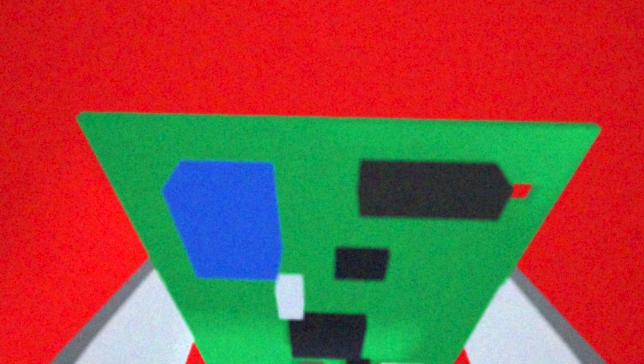

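>>> move(
  target={"side":"right","x":0.416,"y":0.008,"z":0.859,"quat_wxyz":[1,0,0,0]},
  cameras=[],
  min_time_s=1,
)

>>> move(
  target={"side":"right","x":0.415,"y":0.006,"z":0.854,"quat_wxyz":[1,0,0,0]},
  cameras=["right_wrist_camera"],
  min_time_s=1,
)

Scene clock: 640.60 s.
Joint torques (N m): left_arm=[-10.88 14.29 10.48 -0.78 1.15 -0.27 0.51] | right_arm=[-21.66 -5.86 -1.74 -0.69 0.46 -0.35 0.3]
External joint torques (N m): left_arm=[1.09 -1.07 0.08 0.11 0.19 -0.02 0.51] | right_arm=[3.85 -0.32 1.53 1.16 0.21 -0.33 0.3]
Motor temperatures (°C): left_arm=[29 32 30 32 37 34 40] | right_arm=[36 34 29 31 45 35 35]
Wrist force (N): left_arm=[-0.8 2.9 -8.7] | right_arm=[2.2 10.8 -13.5]
Wrist torque (N m): left_arm=[-0.21 -0.38 -0.15] | right_arm=[-0.07 0.84 0.53]
Wrist force, peak (N): left_arm=[-1.1 3.1 -9.0] | right_arm=[2.0 10.9 -13.8]
move: done
base_odometry: x=+2.315 y=+0.506 heading=+0.551
lidar_m: 0.92 0.36 0.36 0.86 3.45 4.27 4.14 1.87 1.33 1.25 0.88 0.96
base_status: not commanded
joint_positions: torso_squat_rad=+0.400 torso_shift_rad=+0.000 torso_pitch_rad=+0.520 torso_yaw_rad=+0.000 left_shoulder_pitch_rad=-0.886 left_shoulder_roll_rad=+1.497 left_shoulder_yaw_rad=-0.342 left_elbow_rad=-1.764 left_forearm_roll_rad=+1.972 left_wrist_pitch_rad=+1.471 left_hand_roll_rad=+0.529 left_gripper_m=+0.100 right_shoulder_pitch_rad=-1.796 right_shoulder_roll_rad=-0.153 right_shoulder_yaw_rad=+1.176 right_elbow_rad=-0.377 right_forearm_roll_rad=-1.301 right_wrist_pitch_rad=+1.287 right_hand_roll_rad=-0.669 right_gripper_m=+0.070 head_pan_rad=+0.000 head_tilt_rad=+0.750
joint_status: all done
wheel_motors_off: 0
motor_effort: left_wheel=+2(5) right_wheel=-3(5)
contact_limits: right_gripper_m 560 mA
chest: x=-0.0744 y=-0.0007 z=+1.1938 quat_wxyz=(+0.966, +0.000, +0.257, +0.000) (m; base frame)
left_hand: x=+0.2853 y=+0.2648 z=+1.0322 quat_wxyz=(+0.967, -0.239, +0.080, +0.021) (m; base frame)
right_hand: x=+0.4160 y=+0.0084 z=+0.8595 quat_wxyz=(+1.000, +0.000, +0.000, +0.000) (m; base frame)
right_hand_status: reached (checked arc, planned for 1.0 s): 1 mm and 0.0 deg off.
pictures: none
No camera images: "cameras" was empty.

Scene clock: 641.93 s.
Joint torques (N m): left_arm=[-11.16 14.58 10.66 -0.72 1.07 -0.22 0.49] | right_arm=[-10.79 -5.89 0.78 -0.12 1.49 -1.35 0.5]
External joint torques (N m): left_arm=[0.81 -0.78 0.26 0.17 0.11 0.02 0.49] | right_arm=[14.68 -0.39 4.05 1.74 1.24 -1.32 0.5]
Motor temperatures (°C): left_arm=[29 32 30 32 37 34 40] | right_arm=[36 34 29 31 45 35 35]
Wrist force (N): left_arm=[-0.7 3.1 -8.7] | right_arm=[0.0 11.7 13.9]
Wrist torque (N m): left_arm=[-0.24 -0.36 -0.15] | right_arm=[0.03 2.00 0.48]
Wrist force, peak (N): left_arm=[-0.7 2.8 -9.0] | right_arm=[-0.2 12.0 15.9]
move: done
base_odometry: x=+2.315 y=+0.506 heading=+0.551
lidar_m: 0.91 0.36 0.36 0.87 3.45 4.28 4.14 1.88 1.32 1.25 0.88 0.97
base_status: not commanded
joint_positions: torso_squat_rad=+0.400 torso_shift_rad=+0.000 torso_pitch_rad=+0.519 torso_yaw_rad=+0.000 left_shoulder_pitch_rad=-0.886 left_shoulder_roll_rad=+1.497 left_shoulder_yaw_rad=-0.342 left_elbow_rad=-1.764 left_forearm_roll_rad=+1.972 left_wrist_pitch_rad=+1.471 left_hand_roll_rad=+0.529 left_gripper_m=+0.100 right_shoulder_pitch_rad=-1.788 right_shoulder_roll_rad=-0.153 right_shoulder_yaw_rad=+1.178 right_elbow_rad=-0.378 right_forearm_roll_rad=-1.299 right_wrist_pitch_rad=+1.278 right_hand_roll_rad=-0.667 right_gripper_m=+0.070 head_pan_rad=+0.000 head_tilt_rad=+0.750
joint_status: all done
wheel_motors_off: 0
motor_effort: left_wheel=+2(4) right_wheel=-3(5)
contact_limits: right_gripper_m 560 mA
chest: x=-0.0748 y=-0.0007 z=+1.1939 quat_wxyz=(+0.967, +0.000, +0.257, +0.000) (m; base frame)
left_hand: x=+0.2851 y=+0.2648 z=+1.0326 quat_wxyz=(+0.967, -0.239, +0.080, +0.021) (m; base frame)
right_hand: x=+0.4157 y=+0.0071 z=+0.8563 quat_wxyz=(+1.000, +0.001, -0.002, +0.000) (m; base frame)
right_hand_status: reached (checked arc, planned for 1.0 s): 3 mm and 0.2 deg off.
pictures: right_wrist_camera
camera_calibration:
right_wrist_camera: T_world_to_cam=[[-0.99961, 0.0193795, -0.0201072, 0.435043], [0.00839028, 0.895166, 0.445654, -0.358222], [0.0266359, 0.445311, -0.89498, 0.8238], [0, 0, 0, 1]] pos_world=[0.415937, -0.05461, 0.905674]

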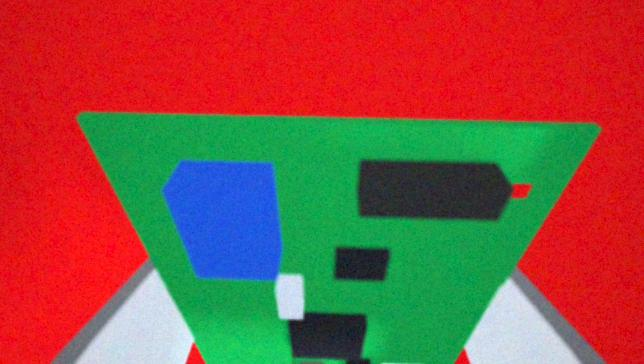

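>>> move(
  target={"side":"right","x":0.415,"y":0.006,"z":0.857,"quat_wxyz":[1,0,0,0]},
  cameras=[],
)

>>> move(
  joints={"right_gripper_m":0.088},
  cameras=[],
)

>>> move(
  target={"side":"right","x":0.415,"y":0.006,"z":0.90,"quat_wxyz":[1,0,0,0]},
  cameras=[],
  min_time_s=1,
)

>>> move(
  target={"side":"right","x":0.415,"y":0.006,"z":0.99,"quat_wxyz":[1,0,0,0]},
  cameras=["right_wrist_camera"],
  min_time_s=1,
)

>>> move(
  target={"side":"right","x":0.33,"y":-0.1,"z":1.08,"quat_wxyz":[1,0,0,0]},
  cameras=["head_camera"],
  min_time_s=1,
)

Scene clock: 650.50 s.
Joint torques (N m): left_arm=[-11.13 14.4 10.5 -0.85 1.05 -0.28 0.48] | right_arm=[-20.11 -5.21 -1.79 -1.25 0.31 -0.53 0.12]
External joint torques (N m): left_arm=[0.85 -0.96 0.1 0.04 0.09 -0.04 0.48] | right_arm=[5.38 0.31 1.59 0.63 0.07 -0.53 0.12]
Motor temperatures (°C): left_arm=[29 32 30 32 37 34 40] | right_arm=[36 34 28 31 45 35 35]
Wrist force (N): left_arm=[-0.8 2.9 -8.5] | right_arm=[0.3 9.9 -4.0]
Wrist torque (N m): left_arm=[-0.21 -0.37 -0.15] | right_arm=[-0.02 1.23 0.56]
Wrist force, peak (N): left_arm=[-0.7 3.0 -8.9] | right_arm=[0.1 11.9 15.9]
move: done
base_odometry: x=+2.315 y=+0.506 heading=+0.551
lidar_m: 0.91 0.36 0.36 0.87 3.45 4.27 4.14 1.87 1.31 1.25 0.88 0.96
base_status: not commanded
joint_positions: torso_squat_rad=+0.400 torso_shift_rad=+0.000 torso_pitch_rad=+0.519 torso_yaw_rad=+0.000 left_shoulder_pitch_rad=-0.886 left_shoulder_roll_rad=+1.497 left_shoulder_yaw_rad=-0.342 left_elbow_rad=-1.764 left_forearm_roll_rad=+1.972 left_wrist_pitch_rad=+1.471 left_hand_roll_rad=+0.529 left_gripper_m=+0.100 right_shoulder_pitch_rad=-1.788 right_shoulder_roll_rad=-0.160 right_shoulder_yaw_rad=+1.178 right_elbow_rad=-0.391 right_forearm_roll_rad=-1.299 right_wrist_pitch_rad=+1.285 right_hand_roll_rad=-0.673 right_gripper_m=+0.070 head_pan_rad=+0.000 head_tilt_rad=+0.750
joint_status: all done
wheel_motors_off: 0
motor_effort: left_wheel=+3(4) right_wheel=-3(4)
contact_limits: right_gripper_m 560 mA
chest: x=-0.0745 y=-0.0007 z=+1.1938 quat_wxyz=(+0.966, +0.000, +0.257, +0.000) (m; base frame)
left_hand: x=+0.2853 y=+0.2648 z=+1.0323 quat_wxyz=(+0.967, -0.239, +0.080, +0.021) (m; base frame)
right_hand: x=+0.4155 y=+0.0064 z=+0.8573 quat_wxyz=(+1.000, +0.000, +0.000, +0.000) (m; base frame)
right_hand_status: reached (checked arc, planned for 0.1 s): 1 mm and 0.0 deg off.
pictures: none
No camera images: "cameras" was empty.

Scene clock: 651.17 s.
Joint torques (N m): left_arm=[-11.13 14.45 10.27 -0.74 1.06 -0.23 0.53] | right_arm=[-19.9 -5.26 -1.79 -1.09 0.33 -0.17 0.08]
External joint torques (N m): left_arm=[0.85 -0.9 -0.14 0.15 0.1 0.01 0.52] | right_arm=[5.59 0.26 1.59 0.78 0.09 -0.15 0.08]
Motor temperatures (°C): left_arm=[29 32 30 32 37 34 40] | right_arm=[36 34 28 31 45 35 35]
Wrist force (N): left_arm=[-0.7 2.9 -8.7] | right_arm=[3.1 10.4 -5.4]
Wrist torque (N m): left_arm=[-0.20 -0.35 -0.16] | right_arm=[0.00 1.19 0.51]
Wrist force, peak (N): left_arm=[-0.8 2.9 -8.8] | right_arm=[3.2 10.7 -9.4]
move: done
base_odometry: x=+2.315 y=+0.506 heading=+0.551
lidar_m: 0.92 0.36 0.37 0.87 3.45 4.28 4.13 1.88 1.33 1.25 0.88 0.97
base_status: not commanded
joint_positions: torso_squat_rad=+0.400 torso_shift_rad=+0.000 torso_pitch_rad=+0.519 torso_yaw_rad=+0.000 left_shoulder_pitch_rad=-0.886 left_shoulder_roll_rad=+1.497 left_shoulder_yaw_rad=-0.342 left_elbow_rad=-1.764 left_forearm_roll_rad=+1.972 left_wrist_pitch_rad=+1.471 left_hand_roll_rad=+0.529 left_gripper_m=+0.100 right_shoulder_pitch_rad=-1.788 right_shoulder_roll_rad=-0.160 right_shoulder_yaw_rad=+1.178 right_elbow_rad=-0.391 right_forearm_roll_rad=-1.299 right_wrist_pitch_rad=+1.285 right_hand_roll_rad=-0.673 right_gripper_m=+0.088 head_pan_rad=+0.000 head_tilt_rad=+0.750
joint_status: all done
wheel_motors_off: 0
motor_effort: left_wheel=+2(4) right_wheel=-3(6)
contact_limits: right_gripper_m 560 mA
chest: x=-0.0745 y=-0.0007 z=+1.1938 quat_wxyz=(+0.966, +0.000, +0.257, +0.000) (m; base frame)
left_hand: x=+0.2853 y=+0.2648 z=+1.0323 quat_wxyz=(+0.967, -0.239, +0.080, +0.021) (m; base frame)
right_hand: x=+0.4155 y=+0.0064 z=+0.8573 quat_wxyz=(+1.000, +0.000, +0.000, +0.000) (m; base frame)
pictures: none
No camera images: "cameras" was empty.

Scene clock: 652.50 s.
Joint torques (N m): left_arm=[-11.22 14.31 10.42 -0.8 1.13 -0.27 0.43] | right_arm=[-24.44 -5.94 -6.47 -2.11 -0.13 0.11 -0.28]
External joint torques (N m): left_arm=[0.75 -1.05 0.02 0.09 0.17 -0.02 0.42] | right_arm=[1.4 0.28 -0.64 -0.03 -0.37 0.11 -0.28]
Motor temperatures (°C): left_arm=[29 32 30 32 37 34 40] | right_arm=[36 34 28 31 45 35 35]
Wrist force (N): left_arm=[-0.7 3.1 -8.6] | right_arm=[2.0 10.7 -13.1]
Wrist torque (N m): left_arm=[-0.22 -0.35 -0.15] | right_arm=[-0.06 0.80 0.52]
Wrist force, peak (N): left_arm=[-0.7 3.0 -8.8] | right_arm=[1.9 11.2 -13.6]
move: done
base_odometry: x=+2.315 y=+0.506 heading=+0.551
lidar_m: 0.91 0.36 0.36 0.88 3.45 4.28 4.13 1.87 1.32 1.25 0.88 0.97
base_status: not commanded
joint_positions: torso_squat_rad=+0.400 torso_shift_rad=+0.000 torso_pitch_rad=+0.520 torso_yaw_rad=+0.000 left_shoulder_pitch_rad=-0.886 left_shoulder_roll_rad=+1.497 left_shoulder_yaw_rad=-0.342 left_elbow_rad=-1.764 left_forearm_roll_rad=+1.972 left_wrist_pitch_rad=+1.471 left_hand_roll_rad=+0.529 left_gripper_m=+0.100 right_shoulder_pitch_rad=-1.812 right_shoulder_roll_rad=-0.305 right_shoulder_yaw_rad=+1.171 right_elbow_rad=-0.680 right_forearm_roll_rad=-1.305 right_wrist_pitch_rad=+1.403 right_hand_roll_rad=-0.817 right_gripper_m=+0.088 head_pan_rad=+0.000 head_tilt_rad=+0.750
joint_status: all done
wheel_motors_off: 0
motor_effort: left_wheel=+2(4) right_wheel=-3(5)
contact_limits: right_gripper_m 560 mA
chest: x=-0.0744 y=-0.0007 z=+1.1938 quat_wxyz=(+0.966, +0.000, +0.257, +0.000) (m; base frame)
left_hand: x=+0.2853 y=+0.2647 z=+1.0323 quat_wxyz=(+0.967, -0.239, +0.080, +0.021) (m; base frame)
right_hand: x=+0.4146 y=+0.0060 z=+0.9000 quat_wxyz=(+1.000, -0.001, +0.004, +0.000) (m; base frame)
right_hand_status: reached (checked arc, planned for 1.0 s): 0 mm and 0.5 deg off.
pictures: none
No camera images: "cameras" was empty.

Scene clock: 653.83 s.
Joint torques (N m): left_arm=[-11.17 14.35 10.48 -0.79 1.1 -0.21 0.54] | right_arm=[-24.22 -7.32 -8.09 -1.94 -0.25 0.02 -0.26]
External joint torques (N m): left_arm=[0.8 -1.01 0.08 0.1 0.14 0.03 0.53] | right_arm=[1.91 -0.09 -0.45 -0.08 -0.5 0.03 -0.26]
Motor temperatures (°C): left_arm=[29 32 30 32 37 34 40] | right_arm=[36 34 28 31 45 35 35]
Wrist force (N): left_arm=[-0.8 2.9 -8.7] | right_arm=[2.2 10.8 -13.3]
Wrist torque (N m): left_arm=[-0.21 -0.37 -0.16] | right_arm=[-0.06 0.83 0.54]
Wrist force, peak (N): left_arm=[-1.0 3.3 -8.8] | right_arm=[2.1 11.3 -13.3]
move: done
base_odometry: x=+2.315 y=+0.506 heading=+0.551
lidar_m: 0.91 0.36 0.37 0.88 3.44 4.27 4.12 1.88 1.32 1.25 0.88 0.97
base_status: not commanded
joint_positions: torso_squat_rad=+0.400 torso_shift_rad=+0.000 torso_pitch_rad=+0.520 torso_yaw_rad=+0.000 left_shoulder_pitch_rad=-0.886 left_shoulder_roll_rad=+1.497 left_shoulder_yaw_rad=-0.342 left_elbow_rad=-1.764 left_forearm_roll_rad=+1.972 left_wrist_pitch_rad=+1.471 left_hand_roll_rad=+0.529 left_gripper_m=+0.100 right_shoulder_pitch_rad=-1.926 right_shoulder_roll_rad=-0.439 right_shoulder_yaw_rad=+1.114 right_elbow_rad=-0.905 right_forearm_roll_rad=-1.365 right_wrist_pitch_rad=+1.581 right_hand_roll_rad=-0.928 right_gripper_m=+0.088 head_pan_rad=+0.000 head_tilt_rad=+0.750
joint_status: all done
wheel_motors_off: 0
motor_effort: left_wheel=+3(5) right_wheel=-4(5)
contact_limits: right_gripper_m 560 mA
chest: x=-0.0744 y=-0.0007 z=+1.1938 quat_wxyz=(+0.966, +0.000, +0.257, +0.000) (m; base frame)
left_hand: x=+0.2853 y=+0.2647 z=+1.0322 quat_wxyz=(+0.967, -0.239, +0.080, +0.021) (m; base frame)
right_hand: x=+0.4150 y=+0.0060 z=+0.9901 quat_wxyz=(+1.000, +0.000, +0.000, +0.000) (m; base frame)
right_hand_status: reached (checked arc, planned for 1.0 s): 0 mm and 0.0 deg off.
pictures: right_wrist_camera
camera_calibration:
right_wrist_camera: T_world_to_cam=[[-0.999665, 0.0199503, -0.0165094, 0.433591], [0.0105574, 0.896139, 0.443647, -0.415835], [0.0236456, 0.443324, -0.896049, 0.946361], [0, 0, 0, 1]] pos_world=[0.415458, -0.055549, 1.03963]

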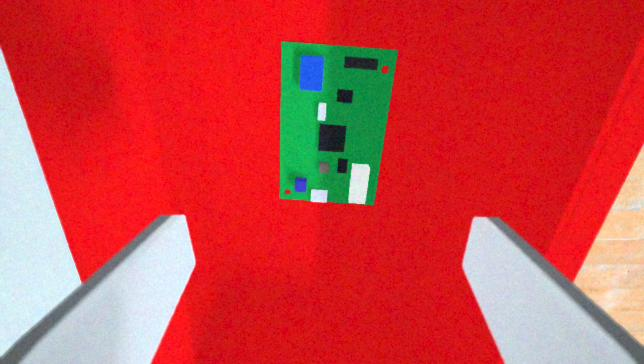

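Scene clock: 655.40 s.
Joint torques (N m): left_arm=[-11.27 14.4 10.6 -0.78 1.09 -0.15 0.48] | right_arm=[-18.09 -6.11 -10.58 -0.35 -0.06 -0.08 0.04]
External joint torques (N m): left_arm=[0.7 -0.96 0.2 0.12 0.14 0.1 0.47] | right_arm=[2.96 1.34 0.05 -0.06 -0.29 -0.09 0.04]
Motor temperatures (°C): left_arm=[29 32 30 32 37 34 40] | right_arm=[36 34 29 31 45 35 35]
Wrist force (N): left_arm=[-0.8 2.9 -8.6] | right_arm=[2.2 10.8 -13.2]
Wrist torque (N m): left_arm=[-0.21 -0.36 -0.15] | right_arm=[-0.08 0.84 0.54]
Wrist force, peak (N): left_arm=[-0.6 3.1 -8.8] | right_arm=[2.4 11.0 -13.8]
move: done
base_odometry: x=+2.315 y=+0.506 heading=+0.551
lidar_m: 0.92 0.36 0.36 0.87 3.44 4.27 4.13 1.89 1.32 1.25 0.87 0.97
base_status: not commanded
joint_positions: torso_squat_rad=+0.400 torso_shift_rad=+0.000 torso_pitch_rad=+0.520 torso_yaw_rad=+0.000 left_shoulder_pitch_rad=-0.886 left_shoulder_roll_rad=+1.497 left_shoulder_yaw_rad=-0.342 left_elbow_rad=-1.764 left_forearm_roll_rad=+1.972 left_wrist_pitch_rad=+1.471 left_hand_roll_rad=+0.529 left_gripper_m=+0.100 right_shoulder_pitch_rad=-1.844 right_shoulder_roll_rad=-0.983 right_shoulder_yaw_rad=+0.972 right_elbow_rad=-1.755 right_forearm_roll_rad=-1.577 right_wrist_pitch_rad=+1.774 right_hand_roll_rad=-1.248 right_gripper_m=+0.088 head_pan_rad=+0.000 head_tilt_rad=+0.750
joint_status: all done
wheel_motors_off: 0
motor_effort: left_wheel=+4(4) right_wheel=-4(5)
contact_limits: right_gripper_m 560 mA
chest: x=-0.0744 y=-0.0007 z=+1.1938 quat_wxyz=(+0.966, +0.000, +0.257, +0.000) (m; base frame)
left_hand: x=+0.2853 y=+0.2647 z=+1.0322 quat_wxyz=(+0.967, -0.239, +0.080, +0.021) (m; base frame)
right_hand: x=+0.3299 y=-0.1000 z=+1.0805 quat_wxyz=(+1.000, -0.002, +0.002, +0.000) (m; base frame)
right_hand_status: reached (checked arc, planned for 1.2 s): 1 mm and 0.3 deg off.
pictures: head_camera
camera_calibration:
head_camera: T_world_to_cam=[[0.0419187, -0.998749, 0.0272748, -0.0413702], [-0.941582, -0.0486202, -0.333255, 0.552449], [0.334164, -0.0117118, -0.942442, 1.20266], [0, 0, 0, 1]] pos_world=[0.120023, -0.000372939, 1.31868]

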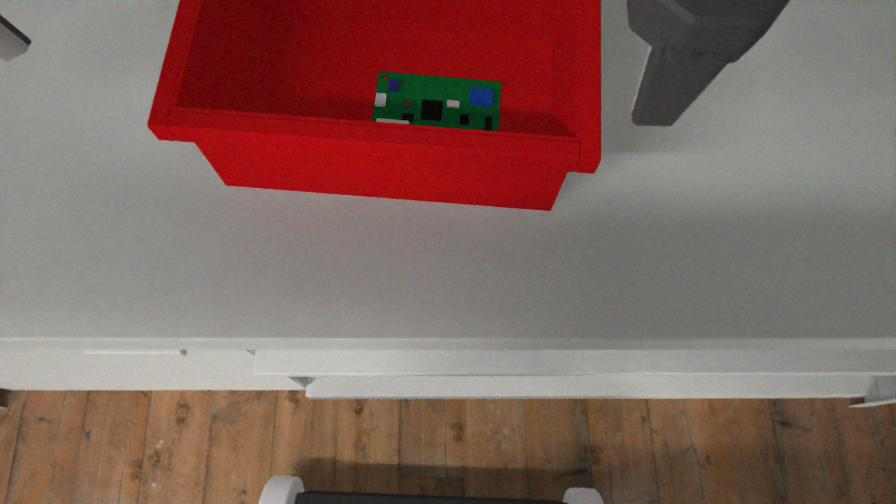

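>>> move(
  joints={"torso_squat_rad":0,"torso_pitch_rad":0.3,"head_tilt_rad":0.3},
  cameras=[],
)

>>> move(
  base={"x_m_s":-0.25,"for_s":3.6},
  cameras=[],
)

>>> move(
  base={"turn_rad_s":0.8,"for_s":3.034},
  cameras=["head_camera"],
)

Scene clock: 666.13 s.
Joint torques (N m): left_arm=[-12.33 13.4 10.71 0.05 0.91 -0.57 0.5] | right_arm=[-18.21 -6 -10.4 1.16 0.35 -0.18 0.09]
External joint torques (N m): left_arm=[0.88 -0.93 0.11 0.07 0.16 0.06 0.51] | right_arm=[2.46 1.24 0.02 -0.23 -0.29 -0.05 0.08]
Motor temperatures (°C): left_arm=[29 32 30 32 37 34 40] | right_arm=[36 34 29 31 45 35 35]
Wrist force (N): left_arm=[-1.8 3.0 -8.8] | right_arm=[0.9 11.0 -13.0]
Wrist torque (N m): left_arm=[-0.23 -0.42 -0.16] | right_arm=[-0.11 0.79 0.53]
Wrist force, peak (N): left_arm=[-2.0 3.2 -9.1] | right_arm=[2.4 10.8 -13.6]
move: done
base_odometry: x=+2.315 y=+0.506 heading=+0.551
lidar_m: 0.92 0.36 0.36 0.87 3.44 4.27 4.13 1.88 1.32 1.25 0.88 0.97
base_status: not commanded
joint_positions: torso_squat_rad=+0.000 torso_shift_rad=+0.000 torso_pitch_rad=+0.300 torso_yaw_rad=+0.000 left_shoulder_pitch_rad=-0.886 left_shoulder_roll_rad=+1.497 left_shoulder_yaw_rad=-0.342 left_elbow_rad=-1.764 left_forearm_roll_rad=+1.972 left_wrist_pitch_rad=+1.471 left_hand_roll_rad=+0.529 left_gripper_m=+0.100 right_shoulder_pitch_rad=-1.844 right_shoulder_roll_rad=-0.983 right_shoulder_yaw_rad=+0.972 right_elbow_rad=-1.755 right_forearm_roll_rad=-1.577 right_wrist_pitch_rad=+1.774 right_hand_roll_rad=-1.248 right_gripper_m=+0.088 head_pan_rad=+0.000 head_tilt_rad=+0.300
joint_status: all done
wheel_motors_off: 0
motor_effort: left_wheel=+4(4) right_wheel=-3(5)
contact_limits: right_gripper_m 560 mA
chest: x=-0.1367 y=-0.0008 z=+1.2761 quat_wxyz=(+0.989, +0.000, +0.149, +0.000) (m; base frame)
left_hand: x=+0.2496 y=+0.2646 z=+1.1969 quat_wxyz=(+0.970, -0.240, -0.027, -0.006) (m; base frame)
right_hand: x=+0.2825 y=-0.1002 z=+1.2537 quat_wxyz=(+0.994, -0.002, -0.108, +0.000) (m; base frame)
pictures: none
No camera images: "cameras" was empty.

Scene clock: 670.97 s.
Joint torques (N m): left_arm=[-12.32 13.27 10.66 0.19 0.81 -0.64 0.49] | right_arm=[-18.54 -5.57 -10.4 1.3 0.28 -0.19 0.12]
External joint torques (N m): left_arm=[0.89 -1.06 0.06 0.2 0.06 -0.01 0.5] | right_arm=[2.13 1.67 0.02 -0.09 -0.36 -0.05 0.1]
Motor temperatures (°C): left_arm=[29 32 30 32 37 34 40] | right_arm=[36 34 29 31 45 35 35]
Wrist force (N): left_arm=[-2.0 3.1 -8.6] | right_arm=[0.8 11.1 -12.9]
Wrist torque (N m): left_arm=[-0.23 -0.45 -0.17] | right_arm=[-0.12 0.79 0.54]
Wrist force, peak (N): left_arm=[-1.9 2.9 -9.2] | right_arm=[0.8 11.0 -13.3]
move: done
base_odometry: x=+1.548 y=+0.035 heading=+0.551
lidar_m: 1.19 1.20 1.64 3.30 3.43 3.35 3.24 1.94 1.37 1.29 1.32 1.44
base_status: done (sent for 3.6 of 3.6 s)
joint_positions: torso_squat_rad=+0.000 torso_shift_rad=+0.000 torso_pitch_rad=+0.300 torso_yaw_rad=+0.000 left_shoulder_pitch_rad=-0.886 left_shoulder_roll_rad=+1.497 left_shoulder_yaw_rad=-0.342 left_elbow_rad=-1.764 left_forearm_roll_rad=+1.972 left_wrist_pitch_rad=+1.471 left_hand_roll_rad=+0.529 left_gripper_m=+0.100 right_shoulder_pitch_rad=-1.844 right_shoulder_roll_rad=-0.983 right_shoulder_yaw_rad=+0.972 right_elbow_rad=-1.755 right_forearm_roll_rad=-1.577 right_wrist_pitch_rad=+1.774 right_hand_roll_rad=-1.248 right_gripper_m=+0.088 head_pan_rad=+0.000 head_tilt_rad=+0.300
joint_status: not commanded
wheel_motors_off: 0
motor_effort: left_wheel=+6(22) right_wheel=-3(21)
contact_limits: right_gripper_m 560 mA
chest: x=-0.1367 y=-0.0008 z=+1.2761 quat_wxyz=(+0.989, +0.000, +0.149, +0.000) (m; base frame)
left_hand: x=+0.2497 y=+0.2646 z=+1.1969 quat_wxyz=(+0.970, -0.240, -0.027, -0.006) (m; base frame)
right_hand: x=+0.2825 y=-0.1002 z=+1.2537 quat_wxyz=(+0.994, -0.002, -0.108, +0.000) (m; base frame)
pictures: none
No camera images: "cameras" was empty.

Scene clock: 675.90 s.
Joint torques (N m): left_arm=[-12.16 13.51 10.71 0.2 0.83 -0.63 0.5] | right_arm=[-18.51 -6 -10.17 1.36 0.35 -0.16 0.18]
External joint torques (N m): left_arm=[1.05 -0.81 0.11 0.22 0.08 -0.01 0.51] | right_arm=[2.16 1.24 0.24 -0.03 -0.29 -0.02 0.17]
Motor temperatures (°C): left_arm=[29 32 30 32 37 34 40] | right_arm=[36 34 29 31 45 35 35]
Wrist force (N): left_arm=[-2.2 2.9 -8.6] | right_arm=[0.9 10.8 -12.9]
Wrist torque (N m): left_arm=[-0.23 -0.46 -0.16] | right_arm=[-0.08 0.78 0.53]
Wrist force, peak (N): left_arm=[-2.2 3.1 -9.1] | right_arm=[1.2 11.1 -13.3]
move: done
base_odometry: x=+1.548 y=+0.035 heading=+2.977
lidar_m: 3.65 3.29 2.55 1.48 1.29 1.28 1.45 1.83 1.20 1.38 2.59 3.34
base_status: done (sent for 3.03 of 3.03 s)
joint_positions: torso_squat_rad=+0.000 torso_shift_rad=+0.000 torso_pitch_rad=+0.300 torso_yaw_rad=+0.000 left_shoulder_pitch_rad=-0.886 left_shoulder_roll_rad=+1.497 left_shoulder_yaw_rad=-0.342 left_elbow_rad=-1.764 left_forearm_roll_rad=+1.972 left_wrist_pitch_rad=+1.471 left_hand_roll_rad=+0.529 left_gripper_m=+0.100 right_shoulder_pitch_rad=-1.844 right_shoulder_roll_rad=-0.983 right_shoulder_yaw_rad=+0.972 right_elbow_rad=-1.755 right_forearm_roll_rad=-1.577 right_wrist_pitch_rad=+1.774 right_hand_roll_rad=-1.248 right_gripper_m=+0.088 head_pan_rad=+0.000 head_tilt_rad=+0.300
joint_status: not commanded
wheel_motors_off: 0
motor_effort: left_wheel=+1(26) right_wheel=+3(28)
contact_limits: right_gripper_m 560 mA
chest: x=-0.1367 y=-0.0008 z=+1.2761 quat_wxyz=(+0.989, +0.000, +0.149, +0.000) (m; base frame)
left_hand: x=+0.2497 y=+0.2646 z=+1.1969 quat_wxyz=(+0.970, -0.240, -0.027, -0.006) (m; base frame)
right_hand: x=+0.2825 y=-0.1001 z=+1.2537 quat_wxyz=(+0.994, -0.002, -0.108, +0.000) (m; base frame)
pictures: head_camera
camera_calibration:
head_camera: T_world_to_cam=[[0.0153803, -0.998762, 0.0473073, -0.0707989], [-0.531229, -0.0482452, -0.845853, 1.26444], [0.847088, -0.0121215, -0.531314, 0.762967], [0, 0, 0, 1]] pos_world=[0.0264959, -0.000459851, 1.47825]

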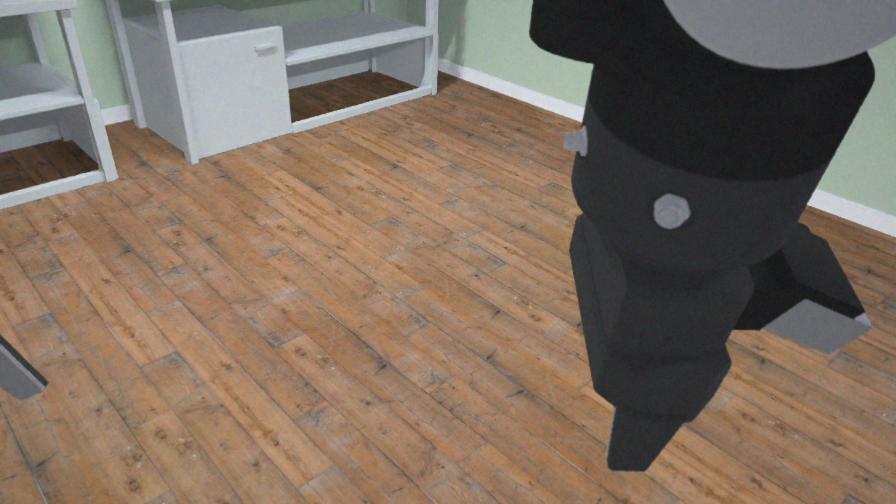

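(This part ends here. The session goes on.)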